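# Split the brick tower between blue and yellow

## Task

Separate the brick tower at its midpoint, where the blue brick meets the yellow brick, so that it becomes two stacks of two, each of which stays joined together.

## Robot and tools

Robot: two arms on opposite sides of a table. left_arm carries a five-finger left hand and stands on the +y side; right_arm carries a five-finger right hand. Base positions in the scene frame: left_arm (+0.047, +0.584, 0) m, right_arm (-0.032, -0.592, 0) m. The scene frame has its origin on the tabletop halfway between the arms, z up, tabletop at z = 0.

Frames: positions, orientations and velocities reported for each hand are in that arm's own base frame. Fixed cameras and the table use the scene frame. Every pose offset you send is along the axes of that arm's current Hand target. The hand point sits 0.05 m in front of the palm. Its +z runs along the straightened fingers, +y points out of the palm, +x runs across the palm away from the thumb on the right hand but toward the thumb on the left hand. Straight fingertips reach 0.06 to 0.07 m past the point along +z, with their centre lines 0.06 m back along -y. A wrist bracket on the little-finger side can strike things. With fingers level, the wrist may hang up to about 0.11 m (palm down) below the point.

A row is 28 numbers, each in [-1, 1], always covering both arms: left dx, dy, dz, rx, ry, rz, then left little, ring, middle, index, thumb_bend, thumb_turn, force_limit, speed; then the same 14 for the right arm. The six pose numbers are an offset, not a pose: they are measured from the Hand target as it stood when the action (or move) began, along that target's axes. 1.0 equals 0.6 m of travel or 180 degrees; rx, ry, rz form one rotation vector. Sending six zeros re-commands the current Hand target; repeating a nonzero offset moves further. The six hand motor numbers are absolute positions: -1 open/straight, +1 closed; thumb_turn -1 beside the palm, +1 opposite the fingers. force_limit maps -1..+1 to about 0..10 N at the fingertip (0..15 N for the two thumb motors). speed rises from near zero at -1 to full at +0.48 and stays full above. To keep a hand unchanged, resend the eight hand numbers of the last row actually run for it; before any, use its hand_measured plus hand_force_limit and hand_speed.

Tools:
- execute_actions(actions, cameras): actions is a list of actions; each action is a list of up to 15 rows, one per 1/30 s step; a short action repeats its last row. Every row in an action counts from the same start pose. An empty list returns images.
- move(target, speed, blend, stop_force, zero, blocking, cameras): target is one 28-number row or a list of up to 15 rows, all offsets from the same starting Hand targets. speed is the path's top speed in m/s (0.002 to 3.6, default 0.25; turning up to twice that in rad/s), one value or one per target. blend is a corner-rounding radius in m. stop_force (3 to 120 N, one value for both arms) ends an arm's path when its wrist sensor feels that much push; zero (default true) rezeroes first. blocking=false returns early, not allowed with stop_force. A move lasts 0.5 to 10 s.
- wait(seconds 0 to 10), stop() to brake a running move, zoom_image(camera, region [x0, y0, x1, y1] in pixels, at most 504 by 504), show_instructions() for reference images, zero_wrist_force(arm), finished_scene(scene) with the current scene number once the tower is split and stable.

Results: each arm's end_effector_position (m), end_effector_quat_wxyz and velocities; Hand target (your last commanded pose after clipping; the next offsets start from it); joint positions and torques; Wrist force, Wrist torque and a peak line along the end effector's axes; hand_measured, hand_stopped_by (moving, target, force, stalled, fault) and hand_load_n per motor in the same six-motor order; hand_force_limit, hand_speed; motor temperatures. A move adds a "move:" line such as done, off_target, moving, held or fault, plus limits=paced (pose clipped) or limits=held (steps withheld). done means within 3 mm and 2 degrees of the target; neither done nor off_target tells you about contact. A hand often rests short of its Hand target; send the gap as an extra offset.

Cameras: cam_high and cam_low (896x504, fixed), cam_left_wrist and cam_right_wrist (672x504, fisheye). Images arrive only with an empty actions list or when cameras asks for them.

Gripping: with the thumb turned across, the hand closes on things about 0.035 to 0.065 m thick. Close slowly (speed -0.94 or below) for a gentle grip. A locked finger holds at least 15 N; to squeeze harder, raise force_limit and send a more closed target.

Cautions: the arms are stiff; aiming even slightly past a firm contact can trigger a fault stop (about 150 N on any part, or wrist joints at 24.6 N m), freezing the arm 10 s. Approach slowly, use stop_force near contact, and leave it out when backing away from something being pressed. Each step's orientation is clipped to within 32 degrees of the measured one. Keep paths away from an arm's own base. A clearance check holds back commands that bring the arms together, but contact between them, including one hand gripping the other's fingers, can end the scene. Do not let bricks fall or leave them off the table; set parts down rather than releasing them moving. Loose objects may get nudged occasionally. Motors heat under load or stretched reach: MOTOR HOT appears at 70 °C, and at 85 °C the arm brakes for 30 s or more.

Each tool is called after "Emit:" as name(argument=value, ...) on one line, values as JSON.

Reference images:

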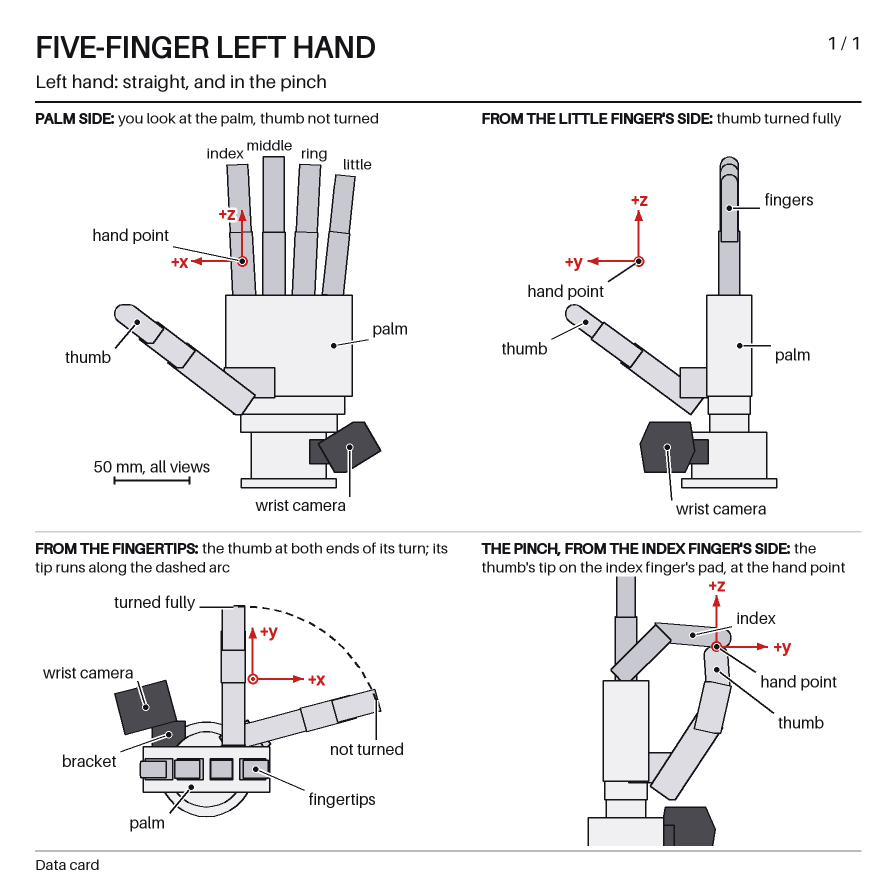

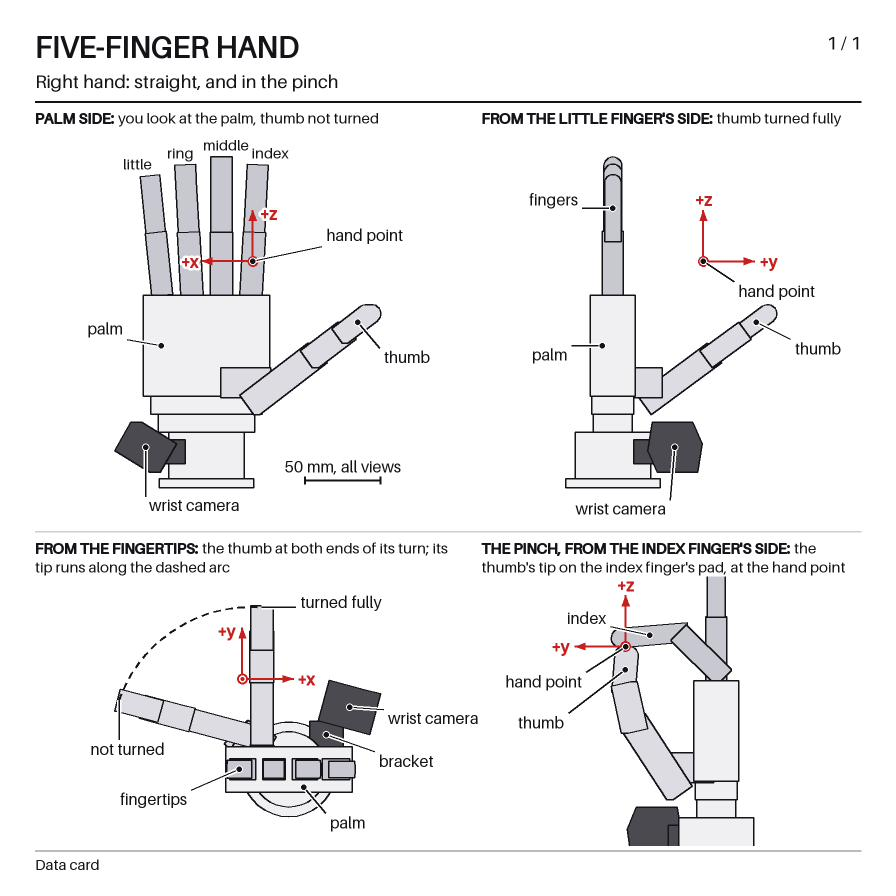

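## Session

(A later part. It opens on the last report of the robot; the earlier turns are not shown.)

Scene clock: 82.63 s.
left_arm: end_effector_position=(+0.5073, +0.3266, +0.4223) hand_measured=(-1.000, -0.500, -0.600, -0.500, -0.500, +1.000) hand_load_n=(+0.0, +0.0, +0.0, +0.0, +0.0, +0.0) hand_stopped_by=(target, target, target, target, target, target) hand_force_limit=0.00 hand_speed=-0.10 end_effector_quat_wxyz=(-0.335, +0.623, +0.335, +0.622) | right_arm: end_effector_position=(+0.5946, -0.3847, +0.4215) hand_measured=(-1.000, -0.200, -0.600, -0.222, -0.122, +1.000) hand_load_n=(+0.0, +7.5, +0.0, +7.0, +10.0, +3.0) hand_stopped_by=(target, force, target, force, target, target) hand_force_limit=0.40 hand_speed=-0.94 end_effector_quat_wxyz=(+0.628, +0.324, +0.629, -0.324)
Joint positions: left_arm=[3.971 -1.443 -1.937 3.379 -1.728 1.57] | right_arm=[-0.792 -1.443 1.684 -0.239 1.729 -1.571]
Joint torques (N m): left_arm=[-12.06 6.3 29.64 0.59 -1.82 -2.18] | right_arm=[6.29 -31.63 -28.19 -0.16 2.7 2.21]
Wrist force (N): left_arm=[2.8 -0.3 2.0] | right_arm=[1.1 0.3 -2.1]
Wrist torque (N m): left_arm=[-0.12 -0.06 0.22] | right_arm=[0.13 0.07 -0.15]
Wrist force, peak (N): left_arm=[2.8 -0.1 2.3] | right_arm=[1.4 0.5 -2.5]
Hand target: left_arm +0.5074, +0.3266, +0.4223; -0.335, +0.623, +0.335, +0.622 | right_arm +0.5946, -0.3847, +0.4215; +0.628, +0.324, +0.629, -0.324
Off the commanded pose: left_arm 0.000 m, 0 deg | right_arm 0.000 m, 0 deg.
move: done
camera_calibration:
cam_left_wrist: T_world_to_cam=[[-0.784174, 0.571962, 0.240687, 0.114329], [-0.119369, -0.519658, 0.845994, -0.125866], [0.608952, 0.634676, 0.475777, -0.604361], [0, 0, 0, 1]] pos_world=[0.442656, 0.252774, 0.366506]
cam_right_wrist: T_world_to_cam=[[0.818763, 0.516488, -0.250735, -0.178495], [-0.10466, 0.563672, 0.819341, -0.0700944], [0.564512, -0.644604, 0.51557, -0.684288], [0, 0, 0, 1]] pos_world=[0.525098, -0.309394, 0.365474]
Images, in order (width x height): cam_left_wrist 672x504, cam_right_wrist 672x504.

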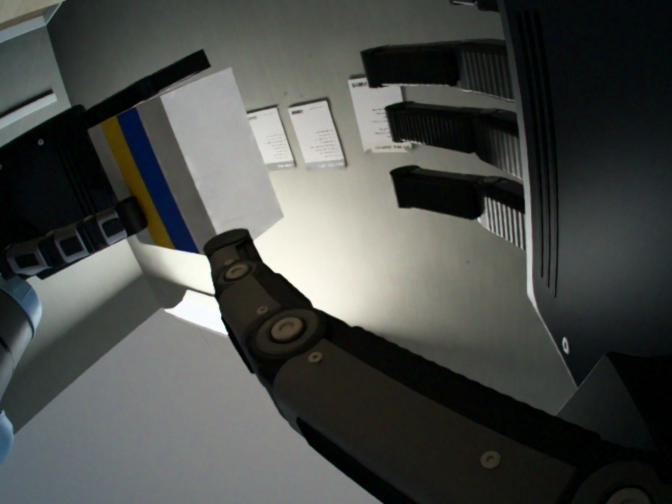

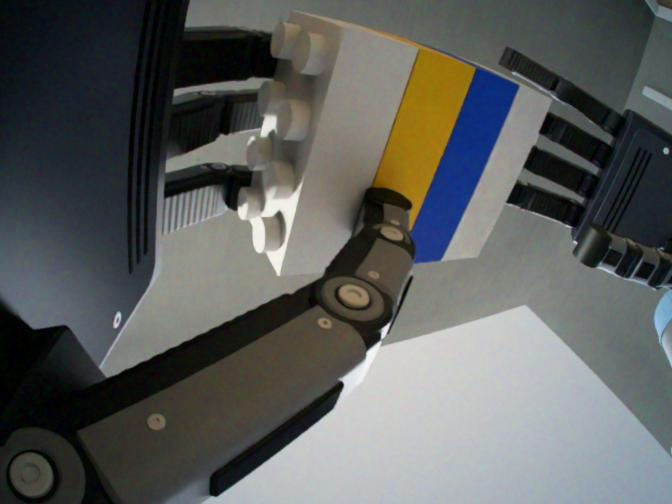

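Emit:
move(target=[-0.0028,0.1020,0.0682,0,0.0062,-0.0099,-1,-0.5,-0.6,-0.5,-0.5,1,0,-0.1,0,0,0,0,0,0,-1,0.15,-0.6,0.15,-0.12,1,0.4,-0.94], speed=0.08, stop_force=12, cameras=["cam_right_wrist","cam_left_wrist"])

Emit:
zoom_image(camera="cam_left_wrist", region=[150, 0, 430, 280])

Scene clock: 110.13 s.
left_arm: end_effector_position=(+0.5810, +0.3270, +0.4206) hand_measured=(-1.000, -0.500, -0.600, -0.500, -0.500, +1.000) hand_load_n=(+0.5, +0.0, +0.0, +0.0, +0.0, +0.0) hand_stopped_by=(target, target, target, target, target, target) hand_force_limit=0.00 hand_speed=-0.10 end_effector_quat_wxyz=(-0.328, +0.612, +0.342, +0.634) | right_arm: end_effector_position=(+0.5946, -0.3847, +0.4215) hand_measured=(-1.000, -0.200, -0.600, -0.222, -0.122, +1.000) hand_load_n=(+0.0, +7.5, -0.5, +7.5, +10.0, +3.0) hand_stopped_by=(target, force, target, force, target, target) hand_force_limit=0.40 hand_speed=-0.94 end_effector_quat_wxyz=(+0.628, +0.324, +0.629, -0.324)
Joint positions: left_arm=[3.83 -1.619 -1.791 3.429 -1.87 1.545] | right_arm=[-0.792 -1.443 1.684 -0.239 1.729 -1.571]
Joint torques (N m): left_arm=[-12.27 15.8 30.5 3.13 -1.88 -2.62] | right_arm=[6.39 -26.2 -29.34 -0.02 2.45 2.16]
Wrist force (N): left_arm=[2.1 -0.4 2.1] | right_arm=[1.2 0.5 -1.8]
Wrist torque (N m): left_arm=[-0.17 0.07 0.15] | right_arm=[0.13 0.05 -0.14]
Wrist force, peak (N): left_arm=[3.0 -0.3 2.2] | right_arm=[1.5 0.5 -2.2]
Hand target: left_arm +0.5810, +0.3270, +0.4206; -0.328, +0.612, +0.342, +0.634 | right_arm +0.5946, -0.3847, +0.4215; +0.628, +0.324, +0.629, -0.324
Off the commanded pose: left_arm 0.000 m, 0 deg | right_arm 0.000 m, 0 deg.
move: done
camera_calibration:
cam_left_wrist: T_world_to_cam=[[-0.792559, 0.572035, 0.211249, 0.189549], [-0.150189, -0.518869, 0.841557, -0.0958186], [0.591011, 0.635257, 0.497147, -0.64749], [0, 0, 0, 1]] pos_world=[0.518512, 0.253176, 0.362492]
cam_right_wrist: T_world_to_cam=[[0.818763, 0.516488, -0.250735, -0.178495], [-0.10466, 0.563672, 0.819341, -0.0700944], [0.564512, -0.644604, 0.51557, -0.684288], [0, 0, 0, 1]] pos_world=[0.525098, -0.309394, 0.365474]
Images, in order (width x height): cam_left_wrist 672x504, cam_right_wrist 672x504.

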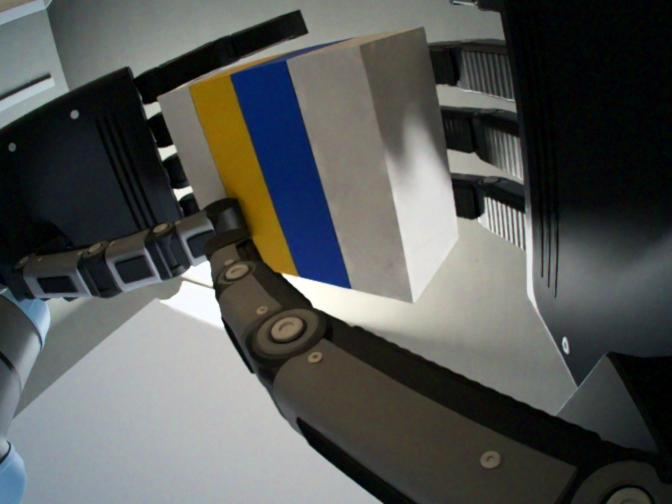

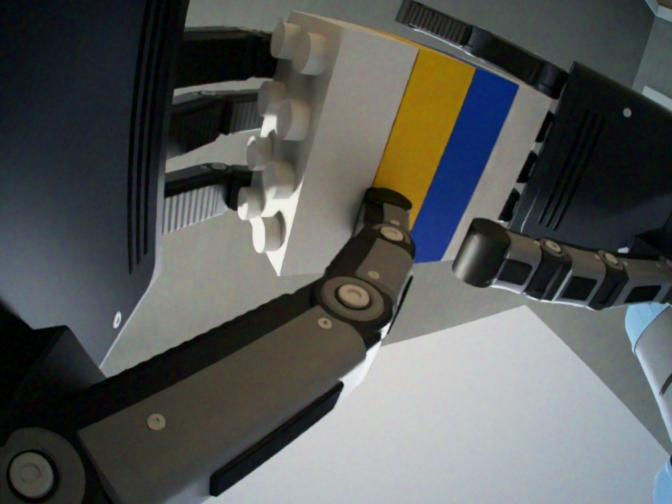

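Scaled by 1.800 from the camera's 672x504 image, which has a finer 960x720 frame.

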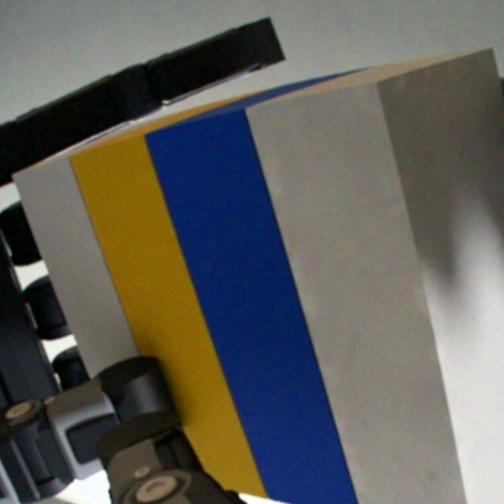

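Emit:
execute_actions(actions=[[[0,0,0,0,0,0,-1,-0.5,-0.6,-0.5,-0.04,1,-0.7,-0.85,0,0,0,0,0,0,-1,0.15,-0.6,0.15,-0.12,1,0.4,-0.94]]], cameras=[])

Emit:
wait(seconds=0.3, cameras=["cam_left_wrist","cam_right_wrist"])

Scene clock: 121.27 s.
left_arm: end_effector_position=(+0.5810, +0.3270, +0.4206) hand_measured=(-1.000, -0.500, -0.600, -0.500, -0.150, +1.000) hand_load_n=(+0.0, +0.0, +0.0, +0.0, +2.5, +0.0) hand_stopped_by=(target, target, target, target, force, target) hand_force_limit=-0.70 hand_speed=-0.85 end_effector_quat_wxyz=(-0.328, +0.612, +0.342, +0.634) | right_arm: end_effector_position=(+0.5946, -0.3847, +0.4215) hand_measured=(-1.000, -0.200, -0.600, -0.222, -0.122, +1.000) hand_load_n=(+0.0, +7.5, +0.0, +7.5, +10.0, +3.0) hand_stopped_by=(target, force, target, force, target, target) hand_force_limit=0.40 hand_speed=-0.94 end_effector_quat_wxyz=(+0.628, +0.324, +0.629, -0.324)
Joint positions: left_arm=[3.83 -1.619 -1.791 3.429 -1.87 1.545] | right_arm=[-0.792 -1.443 1.684 -0.239 1.729 -1.571]
Joint torques (N m): left_arm=[-10.78 15.38 30.1 3.12 -1.73 -2.11] | right_arm=[6.31 -25.61 -27.78 -0.04 2.34 1.96]
Wrist force (N): left_arm=[2.2 1.6 1.8] | right_arm=[1.5 0.4 -0.9]
Wrist torque (N m): left_arm=[-0.09 0.06 0.11] | right_arm=[0.19 0.00 -0.14]
Wrist force, peak (N): left_arm=[2.4 -0.5 2.7] | right_arm=[1.3 0.6 -2.3]
Hand target: left_arm +0.5810, +0.3270, +0.4206; -0.328, +0.612, +0.342, +0.634 | right_arm +0.5946, -0.3847, +0.4215; +0.628, +0.324, +0.629, -0.324
Off the commanded pose: left_arm 0.000 m, 0 deg | right_arm 0.000 m, 0 deg.
Step readings (end_effector_position of left_arm | right_arm):
0: (+0.5810, +0.3270, +0.4206) | (+0.5946, -0.3847, +0.4215)
1: (+0.5810, +0.3270, +0.4206) | (+0.5946, -0.3847, +0.4215)
2: (+0.5810, +0.3270, +0.4206) | (+0.5946, -0.3847, +0.4215)
4: (+0.5810, +0.3270, +0.4206) | (+0.5946, -0.3847, +0.4215)
8: (+0.5810, +0.3270, +0.4206) | (+0.5946, -0.3847, +0.4215)
15: (+0.5810, +0.3270, +0.4206) | (+0.5946, -0.3847, +0.4215)
No camera images: "cameras" was empty.

Scene clock: 121.57 s.
left_arm: end_effector_position=(+0.5810, +0.3270, +0.4206) hand_measured=(-1.000, -0.500, -0.600, -0.500, -0.150, +1.000) hand_load_n=(+0.0, +0.0, +0.0, -0.5, +3.0, +0.5) hand_stopped_by=(target, target, target, target, force, target) hand_force_limit=-0.70 hand_speed=-0.85 end_effector_quat_wxyz=(-0.328, +0.612, +0.342, +0.634) | right_arm: end_effector_position=(+0.5946, -0.3847, +0.4215) hand_measured=(-1.000, -0.200, -0.600, -0.222, -0.122, +1.000) hand_load_n=(+0.0, +7.5, +0.0, +7.0, +10.5, +3.0) hand_stopped_by=(target, force, target, force, target, target) hand_force_limit=0.40 hand_speed=-0.94 end_effector_quat_wxyz=(+0.628, +0.324, +0.629, -0.324)
Joint positions: left_arm=[3.83 -1.619 -1.791 3.429 -1.87 1.545] | right_arm=[-0.792 -1.443 1.684 -0.239 1.729 -1.571]
Joint torques (N m): left_arm=[-9.19 14.74 30.27 3.4 -1.81 -2.24] | right_arm=[6.49 -25.51 -28 -0.03 2.3 2.1]
Wrist force (N): left_arm=[2.3 1.8 1.7] | right_arm=[1.3 0.6 -0.7]
Wrist torque (N m): left_arm=[-0.06 0.03 0.11] | right_arm=[0.20 0.03 -0.14]
Wrist force, peak (N): left_arm=[2.3 1.8 1.7] | right_arm=[1.3 1.0 -0.5]
Hand target: left_arm +0.5810, +0.3270, +0.4206; -0.328, +0.612, +0.342, +0.634 | right_arm +0.5946, -0.3847, +0.4215; +0.628, +0.324, +0.629, -0.324
Off the commanded pose: left_arm 0.000 m, 0 deg | right_arm 0.000 m, 0 deg.
wait: 0.30 s; at rest by 0.17 s
camera_calibration:
cam_left_wrist: T_world_to_cam=[[-0.792559, 0.572035, 0.211249, 0.189549], [-0.150189, -0.518869, 0.841557, -0.0958186], [0.591011, 0.635257, 0.497147, -0.64749], [0, 0, 0, 1]] pos_world=[0.518512, 0.253176, 0.362492]
cam_right_wrist: T_world_to_cam=[[0.818763, 0.516488, -0.250735, -0.178495], [-0.10466, 0.563672, 0.819341, -0.0700944], [0.564512, -0.644604, 0.51557, -0.684288], [0, 0, 0, 1]] pos_world=[0.525098, -0.309394, 0.365474]
Images, in order (width x height): cam_left_wrist 672x504, cam_right_wrist 672x504.

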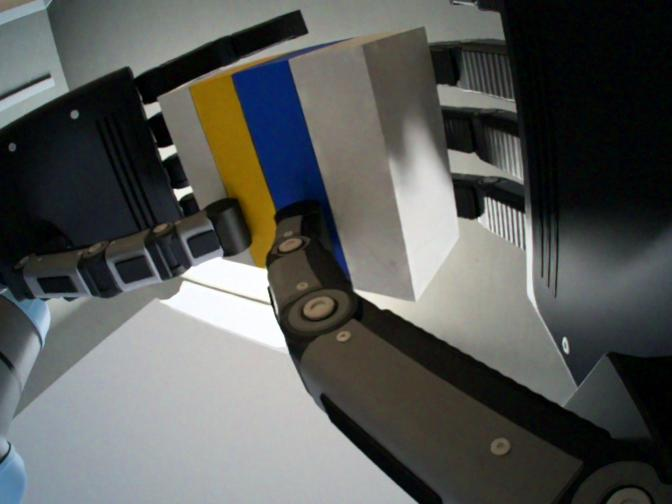

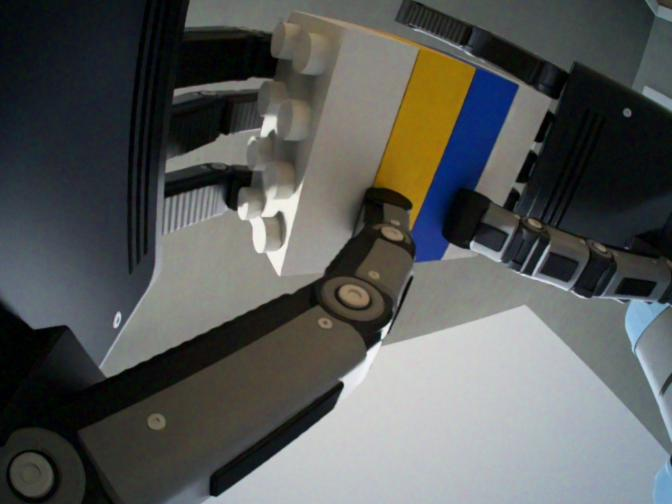

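Emit:
execute_actions(actions=[[[0,0,0,0,0,0,-1,0.1,-0.6,0.1,-0.04,1,-0.5,-0.94,0,0,0,0,0,0,-1,0.15,-0.6,0.15,-0.12,1,0.4,-0.94]]], cameras=[])

Emit:
wait(seconds=0.5, cameras=["cam_left_wrist","cam_right_wrist"])

Scene clock: 126.50 s.
left_arm: end_effector_position=(+0.5810, +0.3270, +0.4206) hand_measured=(-1.000, -0.208, -0.600, -0.230, -0.150, +1.000) hand_load_n=(+0.0, +4.0, +0.0, +3.5, +5.5, +1.0) hand_stopped_by=(target, force, target, force, force, target) hand_force_limit=-0.50 hand_speed=-0.94 end_effector_quat_wxyz=(-0.328, +0.612, +0.342, +0.633) | right_arm: end_effector_position=(+0.5946, -0.3847, +0.4215) hand_measured=(-1.000, -0.200, -0.600, -0.222, -0.122, +1.000) hand_load_n=(+0.0, +6.5, +0.0, +7.0, +10.5, +3.0) hand_stopped_by=(target, force, target, force, target, target) hand_force_limit=0.40 hand_speed=-0.94 end_effector_quat_wxyz=(+0.628, +0.324, +0.629, -0.324)
Joint positions: left_arm=[3.83 -1.619 -1.791 3.429 -1.87 1.545] | right_arm=[-0.792 -1.443 1.684 -0.239 1.729 -1.571]
Joint torques (N m): left_arm=[7.39 15.66 29.02 2.97 -1.17 -2.06] | right_arm=[5.87 -26.5 -22.65 0 2.33 1.99]
Wrist force (N): left_arm=[2.0 -1.3 2.9] | right_arm=[1.2 1.4 -2.6]
Wrist torque (N m): left_arm=[-0.14 0.10 0.18] | right_arm=[0.19 0.07 -0.12]
Wrist force, peak (N): left_arm=[2.0 -1.0 3.3] | right_arm=[1.2 1.3 -2.9]
Hand target: left_arm +0.5810, +0.3270, +0.4206; -0.328, +0.612, +0.342, +0.634 | right_arm +0.5946, -0.3847, +0.4215; +0.628, +0.324, +0.629, -0.324
Off the commanded pose: left_arm 0.000 m, 0 deg | right_arm 0.000 m, 0 deg.
Step readings (end_effector_position of left_arm | right_arm):
0: (+0.5810, +0.3270, +0.4206) | (+0.5946, -0.3847, +0.4215)
1: (+0.5810, +0.3270, +0.4206) | (+0.5946, -0.3847, +0.4215)
2: (+0.5810, +0.3270, +0.4206) | (+0.5946, -0.3847, +0.4215)
4: (+0.5810, +0.3270, +0.4206) | (+0.5946, -0.3847, +0.4215)
8: (+0.5810, +0.3270, +0.4206) | (+0.5946, -0.3847, +0.4215)
15: (+0.5810, +0.3270, +0.4206) | (+0.5946, -0.3847, +0.4215)
No camera images: "cameras" was empty.

Scene clock: 127.00 s.
left_arm: end_effector_position=(+0.5810, +0.3270, +0.4206) hand_measured=(-1.000, -0.208, -0.600, -0.230, -0.150, +1.000) hand_load_n=(+0.0, +4.0, +0.0, +3.5, +5.0, +0.5) hand_stopped_by=(target, force, target, force, force, target) hand_force_limit=-0.50 hand_speed=-0.94 end_effector_quat_wxyz=(-0.328, +0.612, +0.342, +0.633) | right_arm: end_effector_position=(+0.5946, -0.3847, +0.4215) hand_measured=(-1.000, -0.200, -0.600, -0.222, -0.122, +1.000) hand_load_n=(+0.0, +6.5, +0.0, +7.0, +10.0, +3.0) hand_stopped_by=(target, force, target, force, target, target) hand_force_limit=0.40 hand_speed=-0.94 end_effector_quat_wxyz=(+0.628, +0.324, +0.629, -0.324)
Joint positions: left_arm=[3.83 -1.619 -1.791 3.429 -1.87 1.545] | right_arm=[-0.792 -1.443 1.684 -0.239 1.729 -1.571]
Joint torques (N m): left_arm=[6.78 15.52 29.69 2.74 -0.49 -2.12] | right_arm=[4.21 -27.23 -22.15 -0.1 2.24 1.96]
Wrist force (N): left_arm=[1.9 -1.1 3.3] | right_arm=[1.0 0.9 -2.9]
Wrist torque (N m): left_arm=[-0.14 0.12 0.17] | right_arm=[0.13 0.10 -0.14]
Wrist force, peak (N): left_arm=[2.2 -0.9 3.6] | right_arm=[1.1 1.4 -3.4]
Hand target: left_arm +0.5810, +0.3270, +0.4206; -0.328, +0.612, +0.342, +0.634 | right_arm +0.5946, -0.3847, +0.4215; +0.628, +0.324, +0.629, -0.324
Off the commanded pose: left_arm 0.000 m, 0 deg | right_arm 0.000 m, 0 deg.
wait: 0.50 s; at rest by 0.17 s
camera_calibration:
cam_left_wrist: T_world_to_cam=[[-0.792592, 0.571999, 0.211221, 0.189586], [-0.150158, -0.518836, 0.841583, -0.0958515], [0.590974, 0.635315, 0.497116, -0.647474], [0, 0, 0, 1]] pos_world=[0.518512, 0.253176, 0.362492]
cam_right_wrist: T_world_to_cam=[[0.818763, 0.516488, -0.250735, -0.178495], [-0.10466, 0.563672, 0.819341, -0.0700944], [0.564512, -0.644604, 0.51557, -0.684288], [0, 0, 0, 1]] pos_world=[0.525098, -0.309394, 0.365474]
Images, in order (width x height): cam_left_wrist 672x504, cam_right_wrist 672x504.

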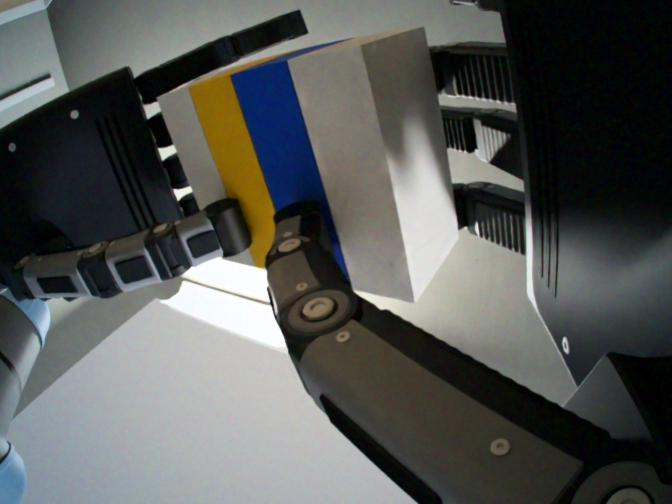

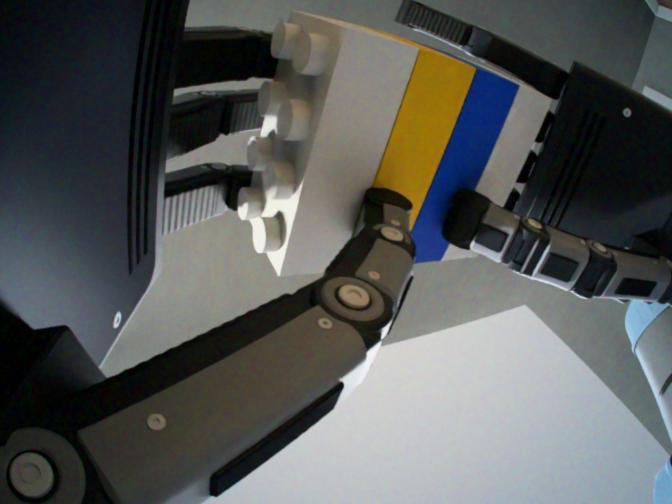

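Emit:
execute_actions(actions=[[[0,0,0,0,0,0,-1,0.15,-0.6,0.15,-0.04,1,0.4,-0.94,0,0,0,0,0,0,-1,0.15,-0.6,0.15,-0.12,1,0.4,-0.94]]], cameras=[])

Emit:
move(target=[0,-0.0212,-0.01325,0,0,0,-1,0.15,-0.6,0.15,-0.04,1,0.4,-0.94,0,0,0,0,0,0,-1,0.15,-0.6,0.15,-0.12,1,0.4,-0.94], speed=0.02, stop_force=40, cameras=["cam_left_wrist","cam_right_wrist"])

Scene clock: 129.70 s.
left_arm: end_effector_position=(+0.5810, +0.3270, +0.4206) hand_measured=(-1.000, -0.200, -0.600, -0.220, -0.152, +1.000) hand_load_n=(+0.0, +8.0, +0.0, +8.0, +8.0, +1.0) hand_stopped_by=(target, force, target, force, force, target) hand_force_limit=0.40 hand_speed=-0.94 end_effector_quat_wxyz=(-0.328, +0.612, +0.342, +0.634) | right_arm: end_effector_position=(+0.5946, -0.3847, +0.4215) hand_measured=(-1.000, -0.200, -0.600, -0.222, -0.122, +1.000) hand_load_n=(+0.0, +6.0, -0.5, +6.5, +10.5, +3.5) hand_stopped_by=(target, force, target, force, target, target) hand_force_limit=0.40 hand_speed=-0.94 end_effector_quat_wxyz=(+0.628, +0.324, +0.629, -0.323)
Joint positions: left_arm=[3.83 -1.619 -1.791 3.429 -1.87 1.545] | right_arm=[-0.792 -1.443 1.684 -0.239 1.729 -1.571]
Joint torques (N m): left_arm=[5.31 18.15 29.45 1.58 1.49 -2.23] | right_arm=[-1.4 -25.36 -21.21 -1.22 2.44 1.94]
Wrist force (N): left_arm=[1.9 -3.5 4.1] | right_arm=[1.0 1.3 -4.9]
Wrist torque (N m): left_arm=[-0.15 0.13 0.24] | right_arm=[0.17 0.16 -0.13]
Wrist force, peak (N): left_arm=[2.2 -3.9 4.4] | right_arm=[1.3 1.3 -5.2]
Hand target: left_arm +0.5810, +0.3270, +0.4206; -0.328, +0.612, +0.342, +0.634 | right_arm +0.5946, -0.3847, +0.4215; +0.628, +0.324, +0.629, -0.324
Off the commanded pose: left_arm 0.000 m, 0 deg | right_arm 0.000 m, 0 deg.
Step readings (end_effector_position of left_arm | right_arm):
0: (+0.5810, +0.3270, +0.4206) | (+0.5946, -0.3847, +0.4215)
1: (+0.5810, +0.3270, +0.4206) | (+0.5946, -0.3847, +0.4215)
2: (+0.5810, +0.3270, +0.4206) | (+0.5946, -0.3847, +0.4215)
4: (+0.5810, +0.3270, +0.4206) | (+0.5946, -0.3847, +0.4215)
8: (+0.5810, +0.3270, +0.4206) | (+0.5946, -0.3847, +0.4215)
15: (+0.5810, +0.3270, +0.4206) | (+0.5946, -0.3847, +0.4215)
No camera images: "cameras" was empty.

Scene clock: 131.50 s.
left_arm: end_effector_position=(+0.5660, +0.3274, +0.4200) hand_measured=(-1.000, -0.200, -0.600, -0.220, -0.152, +1.000) hand_load_n=(+0.0, +5.0, +0.0, +7.5, +8.0, +0.5) hand_stopped_by=(target, force, target, force, force, target) hand_force_limit=0.40 hand_speed=-0.94 end_effector_quat_wxyz=(-0.328, +0.612, +0.342, +0.634) | right_arm: end_effector_position=(+0.5946, -0.3847, +0.4215) hand_measured=(-1.000, -0.200, -0.600, -0.222, -0.124, +1.000) hand_load_n=(+0.5, +7.0, +0.0, +7.0, +9.5, +2.5) hand_stopped_by=(target, force, target, force, target, target) hand_force_limit=0.40 hand_speed=-0.94 end_effector_quat_wxyz=(+0.628, +0.324, +0.629, -0.324)
Joint positions: left_arm=[3.855 -1.585 -1.827 3.431 -1.845 1.545] | right_arm=[-0.792 -1.443 1.684 -0.239 1.729 -1.571]
Joint torques (N m): left_arm=[8.79 30.76 14.13 3.02 1.82 -2.08] | right_arm=[-5.43 -25.84 -20.56 -3.09 -1.45 1.92]
Wrist force (N): left_arm=[1.7 -0.3 2.0] | right_arm=[0.9 0.3 -1.8]
Wrist torque (N m): left_arm=[-0.15 0.09 0.15] | right_arm=[0.11 0.06 -0.15]
Wrist force, peak (N): left_arm=[1.7 6.4 8.6] | right_arm=[1.0 10.1 0.2]
Hand target: left_arm +0.5660, +0.3274, +0.4200; -0.328, +0.612, +0.342, +0.634 | right_arm +0.5946, -0.3847, +0.4215; +0.628, +0.324, +0.629, -0.324
Off the commanded pose: left_arm 0.000 m, 0 deg | right_arm 0.000 m, 0 deg.
move: done
camera_calibration:
cam_left_wrist: T_world_to_cam=[[-0.792559, 0.572035, 0.211249, 0.177559], [-0.150189, -0.518869, 0.841557, -0.097359], [0.591011, 0.635257, 0.497147, -0.63858], [0, 0, 0, 1]] pos_world=[0.503512, 0.253576, 0.361892]
cam_right_wrist: T_world_to_cam=[[0.818792, 0.516454, -0.250709, -0.178531], [-0.104628, 0.563636, 0.81937, -0.0701331], [0.564476, -0.644663, 0.515536, -0.684275], [0, 0, 0, 1]] pos_world=[0.525098, -0.309394, 0.365474]
Images, in order (width x height): cam_left_wrist 672x504, cam_right_wrist 672x504.

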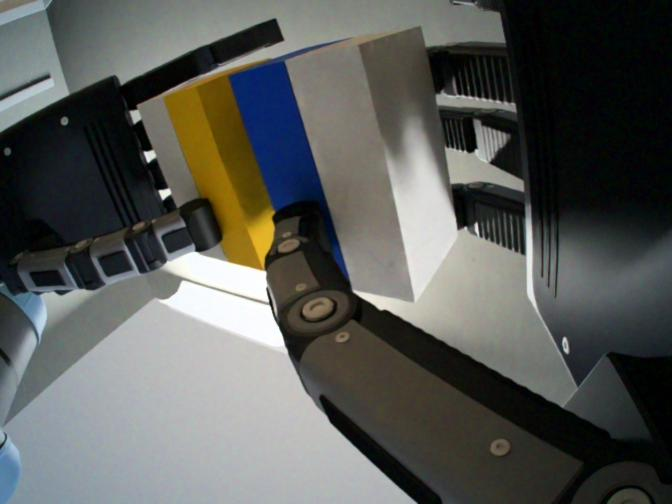

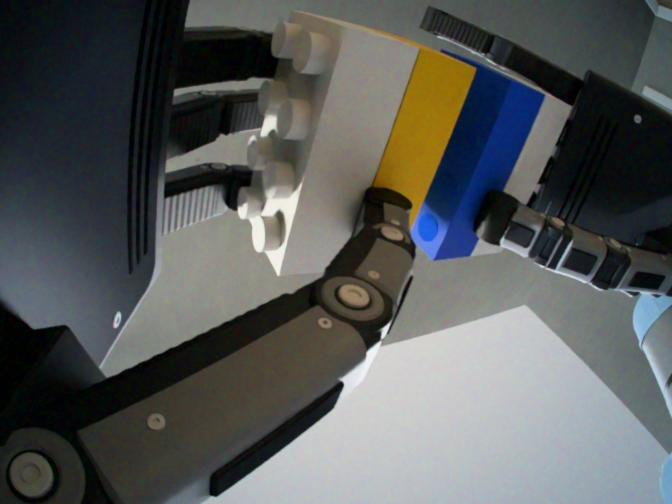

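Emit:
move(target=[[0.0082,-0.1808,-0.1195,0,0,0,-1,0.15,-0.6,0.15,-0.04,1,0.4,-0.94,0,-0.0707,-0.0440,0,0,0,-1,0.15,-0.6,0.15,-0.12,1,0.4,-0.94],[-0.5986,-0.0798,0.0132,0,-0.268,0.429,-1,0.15,-0.6,0.15,-0.04,1,0.4,-0.94,0.6025,-0.2287,-0.2572,0,0.265,-0.424,-1,0.15,-0.6,0.15,-0.12,1,0.4,-0.94]], speed=[0.2,0.35], blend=[0.03,0], cameras=["cam_high","cam_low","cam_left_wrist","cam_right_wrist"])

Scene clock: 161.00 s.
left_arm: end_effector_position=(+0.5433, +0.3596, +0.0598) hand_measured=(-1.000, -0.200, -0.600, -0.220, -0.152, +1.000) hand_load_n=(+0.0, +4.5, +0.0, +7.5, +8.0, +1.0) hand_stopped_by=(target, force, target, force, force, target) hand_force_limit=0.40 hand_speed=-0.94 end_effector_quat_wxyz=(-0.484, +0.875, -0.007, +0.014) | right_arm: end_effector_position=(+0.3930, -0.3385, +0.0602) hand_measured=(-1.000, -0.200, -0.600, -0.222, -0.124, +1.000) hand_load_n=(+0.0, +7.0, +0.0, +7.0, +9.5, +2.5) hand_stopped_by=(target, force, target, force, target, target) hand_force_limit=0.40 hand_speed=-0.94 end_effector_quat_wxyz=(+0.015, -0.027, +0.874, -0.484)
Joint positions: left_arm=[3.736 -2.202 -1.457 2.845 -2.324 2.493] | right_arm=[-0.781 -1.276 1.963 0.011 2.17 -2.7]
Joint torques (N m): left_arm=[-12.1 34.55 23.02 -3.27 -2.69 -2.05] | right_arm=[5.85 -24.6 -21.72 -0.99 3.28 -2.34]
Wrist force (N): left_arm=[-0.1 -2.0 0.4] | right_arm=[-0.2 0.5 0.3]
Wrist torque (N m): left_arm=[-0.19 0.13 0.33] | right_arm=[-0.13 -0.02 0.04]
Wrist force, peak (N): left_arm=[2.5 -0.2 2.3] | right_arm=[1.3 0.5 -2.2]
Hand target: left_arm +0.5434, +0.3597, +0.0598; -0.484, +0.875, -0.007, +0.014 | right_arm +0.3930, -0.3385, +0.0602; +0.015, -0.027, +0.874, -0.484
Off the commanded pose: left_arm 0.000 m, 0 deg | right_arm 0.000 m, 0 deg.
move: done
camera_calibration:
cam_left_wrist: T_world_to_cam=[[0.24042, 0.546313, 0.802334, -0.370102], [0.829628, -0.544751, 0.122325, -0.260958], [0.503901, 0.63623, -0.584205, -0.354955], [0, 0, 0, 1]] pos_world=[0.48434, 0.285867, 0.121501]
cam_right_wrist: T_world_to_cam=[[-0.279031, 0.449634, -0.848511, 0.316893], [0.782398, 0.618765, 0.0705991, -0.106103], [0.556772, -0.644174, -0.524447, -0.288568], [0, 0, 0, 1]] pos_world=[0.332105, -0.262721, 0.12504]

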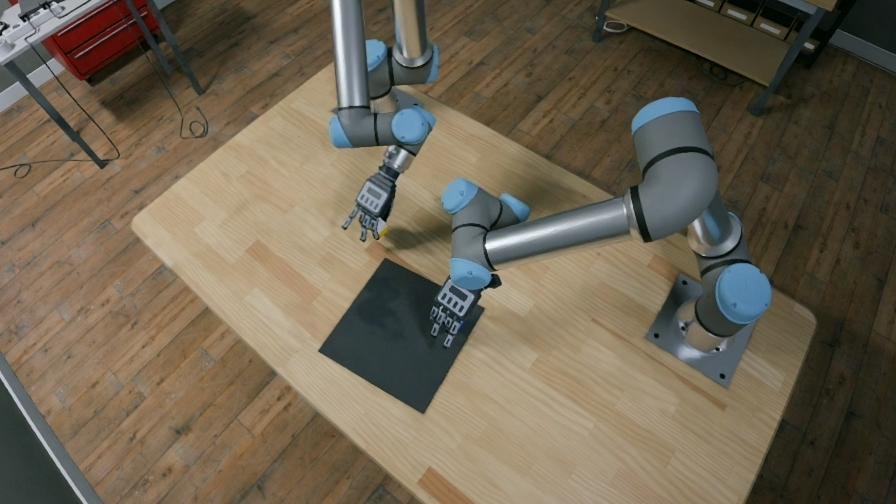

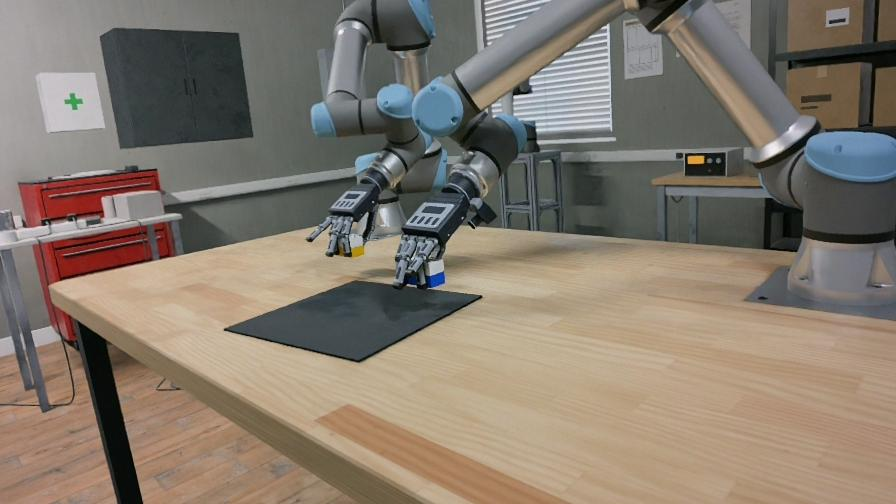

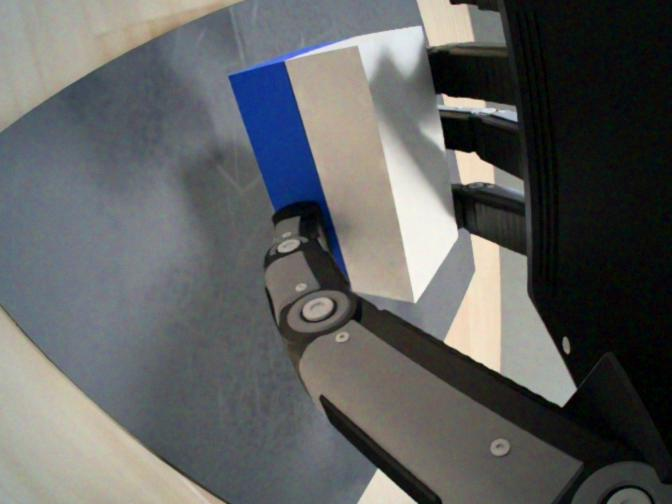

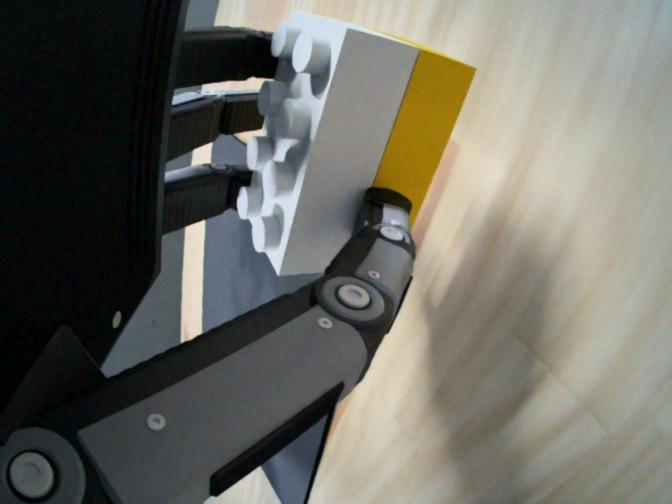

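Emit:
move(target=[-0.0007,0.0353,0.0221,0,0,0,-1,0.15,-0.6,0.15,-0.04,1,0.4,-0.94,0,0.0353,0.0221,0,0,0,-1,0.15,-0.6,0.15,-0.12,1,0.4,-0.94], speed=0.08, cameras=[])

Emit:
move(target=[-0.0006,0.0297,0.0186,0,0,0,-1,0.15,-0.6,0.15,-0.04,1,0.4,-0.94,0,0.0297,0.0186,0,0,0,-1,0.15,-0.6,0.15,-0.12,1,0.4,-0.94], speed=0.02, stop_force=5, cameras=["cam_low","cam_left_wrist","cam_right_wrist"])

Scene clock: 170.10 s.
left_arm: end_effector_position=(+0.5434, +0.3597, +0.0349) hand_measured=(-1.000, -0.200, -0.600, -0.220, -0.152, +1.000) hand_load_n=(+0.0, +4.5, +0.0, +7.0, +8.0, +1.0) hand_stopped_by=(target, force, target, force, force, target) hand_force_limit=0.40 hand_speed=-0.94 end_effector_quat_wxyz=(-0.484, +0.875, -0.007, +0.014) | right_arm: end_effector_position=(+0.3930, -0.3385, +0.0353) hand_measured=(-1.000, -0.200, -0.600, -0.222, -0.124, +1.000) hand_load_n=(+0.0, +6.5, +0.0, +7.0, +9.5, +3.0) hand_stopped_by=(target, force, target, force, target, target) hand_force_limit=0.40 hand_speed=-0.94 end_effector_quat_wxyz=(+0.015, -0.027, +0.874, -0.484)
Joint positions: left_arm=[3.736 -2.233 -1.477 2.895 -2.324 2.493] | right_arm=[-0.781 -1.234 1.987 -0.054 2.171 -2.7]
Joint torques (N m): left_arm=[-10.74 33.12 8.3 0.75 -1.93 2.15] | right_arm=[3.18 -24.86 -6.75 -0.69 2.04 -1.05]
Wrist force (N): left_arm=[-0.3 -2.0 0.9] | right_arm=[0.0 0.7 0.3]
Wrist torque (N m): left_arm=[-0.22 0.18 0.33] | right_arm=[-0.09 -0.06 0.07]
Wrist force, peak (N): left_arm=[-0.2 -2.6 0.4] | right_arm=[0.2 1.0 0.5]
Hand target: left_arm +0.5434, +0.3597, +0.0348; -0.484, +0.875, -0.007, +0.014 | right_arm +0.3930, -0.3385, +0.0352; +0.015, -0.027, +0.874, -0.484
Off the commanded pose: left_arm 0.000 m, 0 deg | right_arm 0.000 m, 0 deg.
move: done
No camera images: "cameras" was empty.

Scene clock: 172.10 s.
left_arm: end_effector_position=(+0.5434, +0.3597, +0.0213) hand_measured=(-1.000, -0.200, -0.600, -0.220, -0.152, +1.000) hand_load_n=(+0.0, +5.0, +0.0, +7.0, +8.0, +1.0) hand_stopped_by=(target, force, target, force, force, target) hand_force_limit=0.40 hand_speed=-0.94 end_effector_quat_wxyz=(-0.484, +0.875, -0.007, +0.014) | right_arm: end_effector_position=(+0.3930, -0.3384, +0.0197) hand_measured=(-1.000, -0.200, -0.600, -0.222, -0.124, +1.000) hand_load_n=(+0.0, +7.5, -0.5, +8.0, +9.5, +2.5) hand_stopped_by=(target, force, target, force, target, target) hand_force_limit=0.40 hand_speed=-0.94 end_effector_quat_wxyz=(+0.015, -0.027, +0.874, -0.484)
Joint positions: left_arm=[3.736 -2.251 -1.487 2.922 -2.324 2.493] | right_arm=[-0.781 -1.206 2 -0.095 2.171 -2.7]
Joint torques (N m): left_arm=[-9.75 49.48 22.16 -3.26 -0.35 0.1] | right_arm=[-5.67 -38.34 -20.42 2.06 -1.05 -2]
Wrist force (N): left_arm=[-0.2 -5.9 -1.5] | right_arm=[0.0 0.3 0.3]
Wrist torque (N m): left_arm=[-0.18 0.11 0.47] | right_arm=[-0.15 -0.05 0.05]
Wrist force, peak (N): left_arm=[-0.5 -15.3 -7.9] | right_arm=[-0.3 -11.4 -8.5]
Hand target: left_arm +0.5434, +0.3597, +0.0213; -0.484, +0.875, -0.007, +0.014 (not the last commanded pose) | right_arm +0.3930, -0.3384, +0.0197; +0.015, -0.027, +0.874, -0.484 (not the last commanded pose)
Off the commanded pose: left_arm 0.008 m, 0 deg | right_arm 0.006 m, 0 deg.
move: contact (left_arm, right_arm)
camera_calibration:
cam_left_wrist: T_world_to_cam=[[0.240644, 0.546469, 0.802161, -0.339374], [0.829753, -0.544613, 0.122094, -0.256411], [0.503588, 0.636214, -0.584492, -0.377317], [0, 0, 0, 1]] pos_world=[0.484438, 0.285867, 0.0830001]
cam_right_wrist: T_world_to_cam=[[-0.279252, 0.449673, -0.848418, 0.282604], [0.782409, 0.618769, 0.0704301, -0.103233], [0.556645, -0.644142, -0.524621, -0.309743], [0, 0, 0, 1]] pos_world=[0.332105, -0.262721, 0.0845394]
Images, in order (width x height): cam_low 896x504, cam_left_wrist 672x504, cam_right_wrist 672x504.

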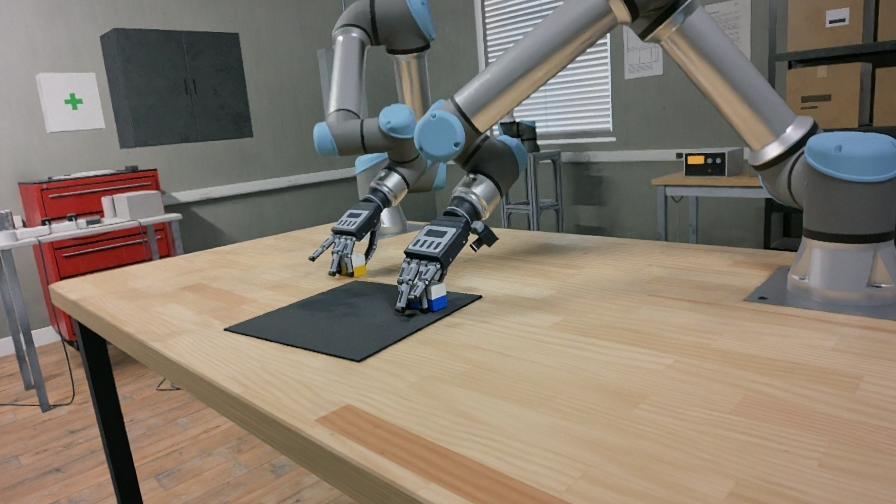

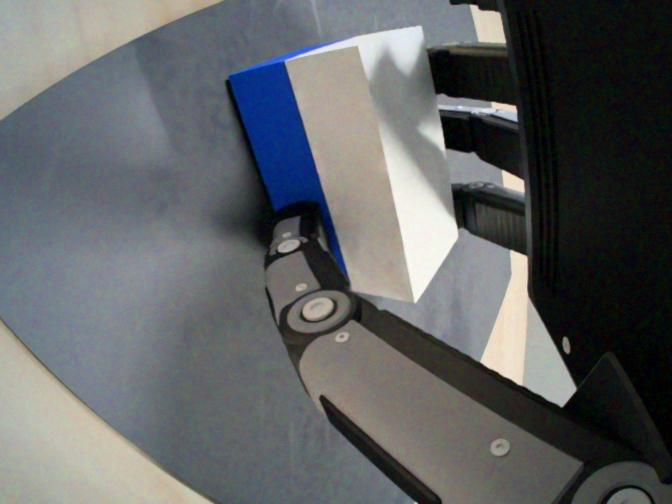

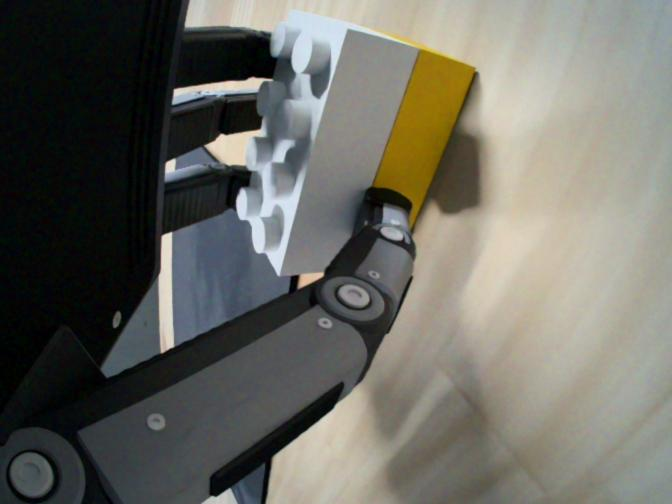

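Emit:
execute_actions(actions=[[[0,0,0,0,0,0,-1,-0.5,-0.6,-0.5,-0.5,1,0.4,-0.7,0,0,0,0,0,0,-1,-0.5,-0.6,-0.5,-0.5,1,0.4,-0.7]]], cameras=["cam_left_wrist","cam_right_wrist"])

Scene clock: 175.10 s.
left_arm: end_effector_position=(+0.5434, +0.3597, +0.0213) hand_measured=(-1.000, -0.500, -0.600, -0.500, -0.498, +1.000) hand_load_n=(-0.5, +0.0, +0.0, +0.0, -3.5, -0.5) hand_stopped_by=(target, target, target, target, target, target) hand_force_limit=0.40 hand_speed=-0.70 end_effector_quat_wxyz=(-0.484, +0.875, -0.007, +0.014) | right_arm: end_effector_position=(+0.3930, -0.3384, +0.0197) hand_measured=(-1.000, -0.500, -0.600, -0.500, -0.500, +1.000) hand_load_n=(+0.0, +0.0, +0.0, +0.0, +0.0, +0.0) hand_stopped_by=(target, target, target, target, target, target) hand_force_limit=0.40 hand_speed=-0.70 end_effector_quat_wxyz=(+0.015, -0.027, +0.874, -0.484)
Joint positions: left_arm=[3.736 -2.251 -1.487 2.922 -2.324 2.493] | right_arm=[-0.781 -1.206 2 -0.095 2.171 -2.7]
Joint torques (N m): left_arm=[-8.62 49.85 21.18 0.31 -0.1 0.06] | right_arm=[-5.88 -38.24 -19.43 1.72 -1.21 -1.09]
Wrist force (N): left_arm=[-0.2 -4.5 1.1] | right_arm=[0.0 0.0 0.1]
Wrist torque (N m): left_arm=[-0.28 0.16 0.36] | right_arm=[-0.17 -0.06 0.05]
Wrist force, peak (N): left_arm=[0.2 -6.2 -1.8] | right_arm=[0.1 0.8 0.3]
Hand target: left_arm +0.5434, +0.3597, +0.0213; -0.484, +0.875, -0.007, +0.014 | right_arm +0.3930, -0.3384, +0.0197; +0.015, -0.027, +0.874, -0.484
Off the commanded pose: left_arm 0.000 m, 0 deg | right_arm 0.000 m, 0 deg.
Step readings (end_effector_position of left_arm | right_arm):
0: (+0.5434, +0.3597, +0.0213) | (+0.3930, -0.3384, +0.0197)
1: (+0.5434, +0.3597, +0.0213) | (+0.3930, -0.3384, +0.0197)
2: (+0.5434, +0.3597, +0.0213) | (+0.3930, -0.3384, +0.0197)
4: (+0.5434, +0.3596, +0.0213) | (+0.3930, -0.3384, +0.0197)
8: (+0.5434, +0.3596, +0.0213) | (+0.3930, -0.3384, +0.0197)
15: (+0.5434, +0.3596, +0.0213) | (+0.3930, -0.3384, +0.0197)
camera_calibration:
cam_left_wrist: T_world_to_cam=[[0.240644, 0.546469, 0.802161, -0.339374], [0.829753, -0.544613, 0.122094, -0.256411], [0.503588, 0.636214, -0.584492, -0.377317], [0, 0, 0, 1]] pos_world=[0.484438, 0.285867, 0.0830001]
cam_right_wrist: T_world_to_cam=[[-0.279186, 0.449725, -0.848412, 0.282596], [0.782433, 0.618731, 0.0705018, -0.103257], [0.556645, -0.644142, -0.524621, -0.309743], [0, 0, 0, 1]] pos_world=[0.332105, -0.262721, 0.0845396]
Images, in order (width x height): cam_left_wrist 672x504, cam_right_wrist 672x504.

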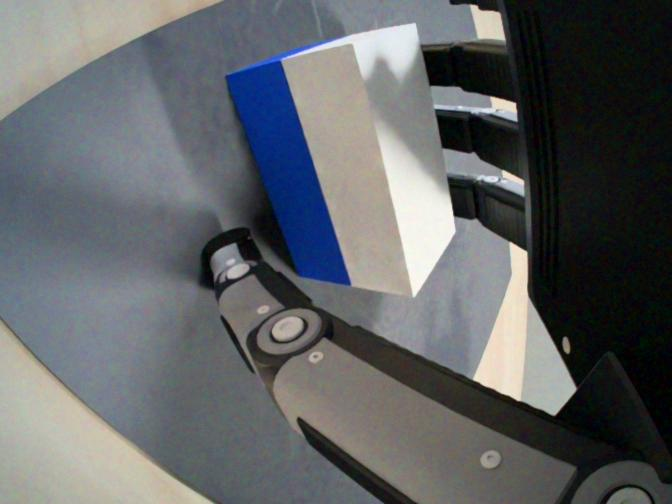

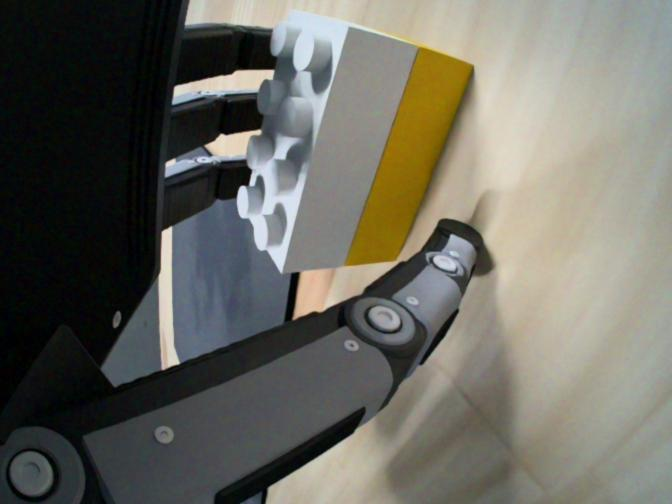

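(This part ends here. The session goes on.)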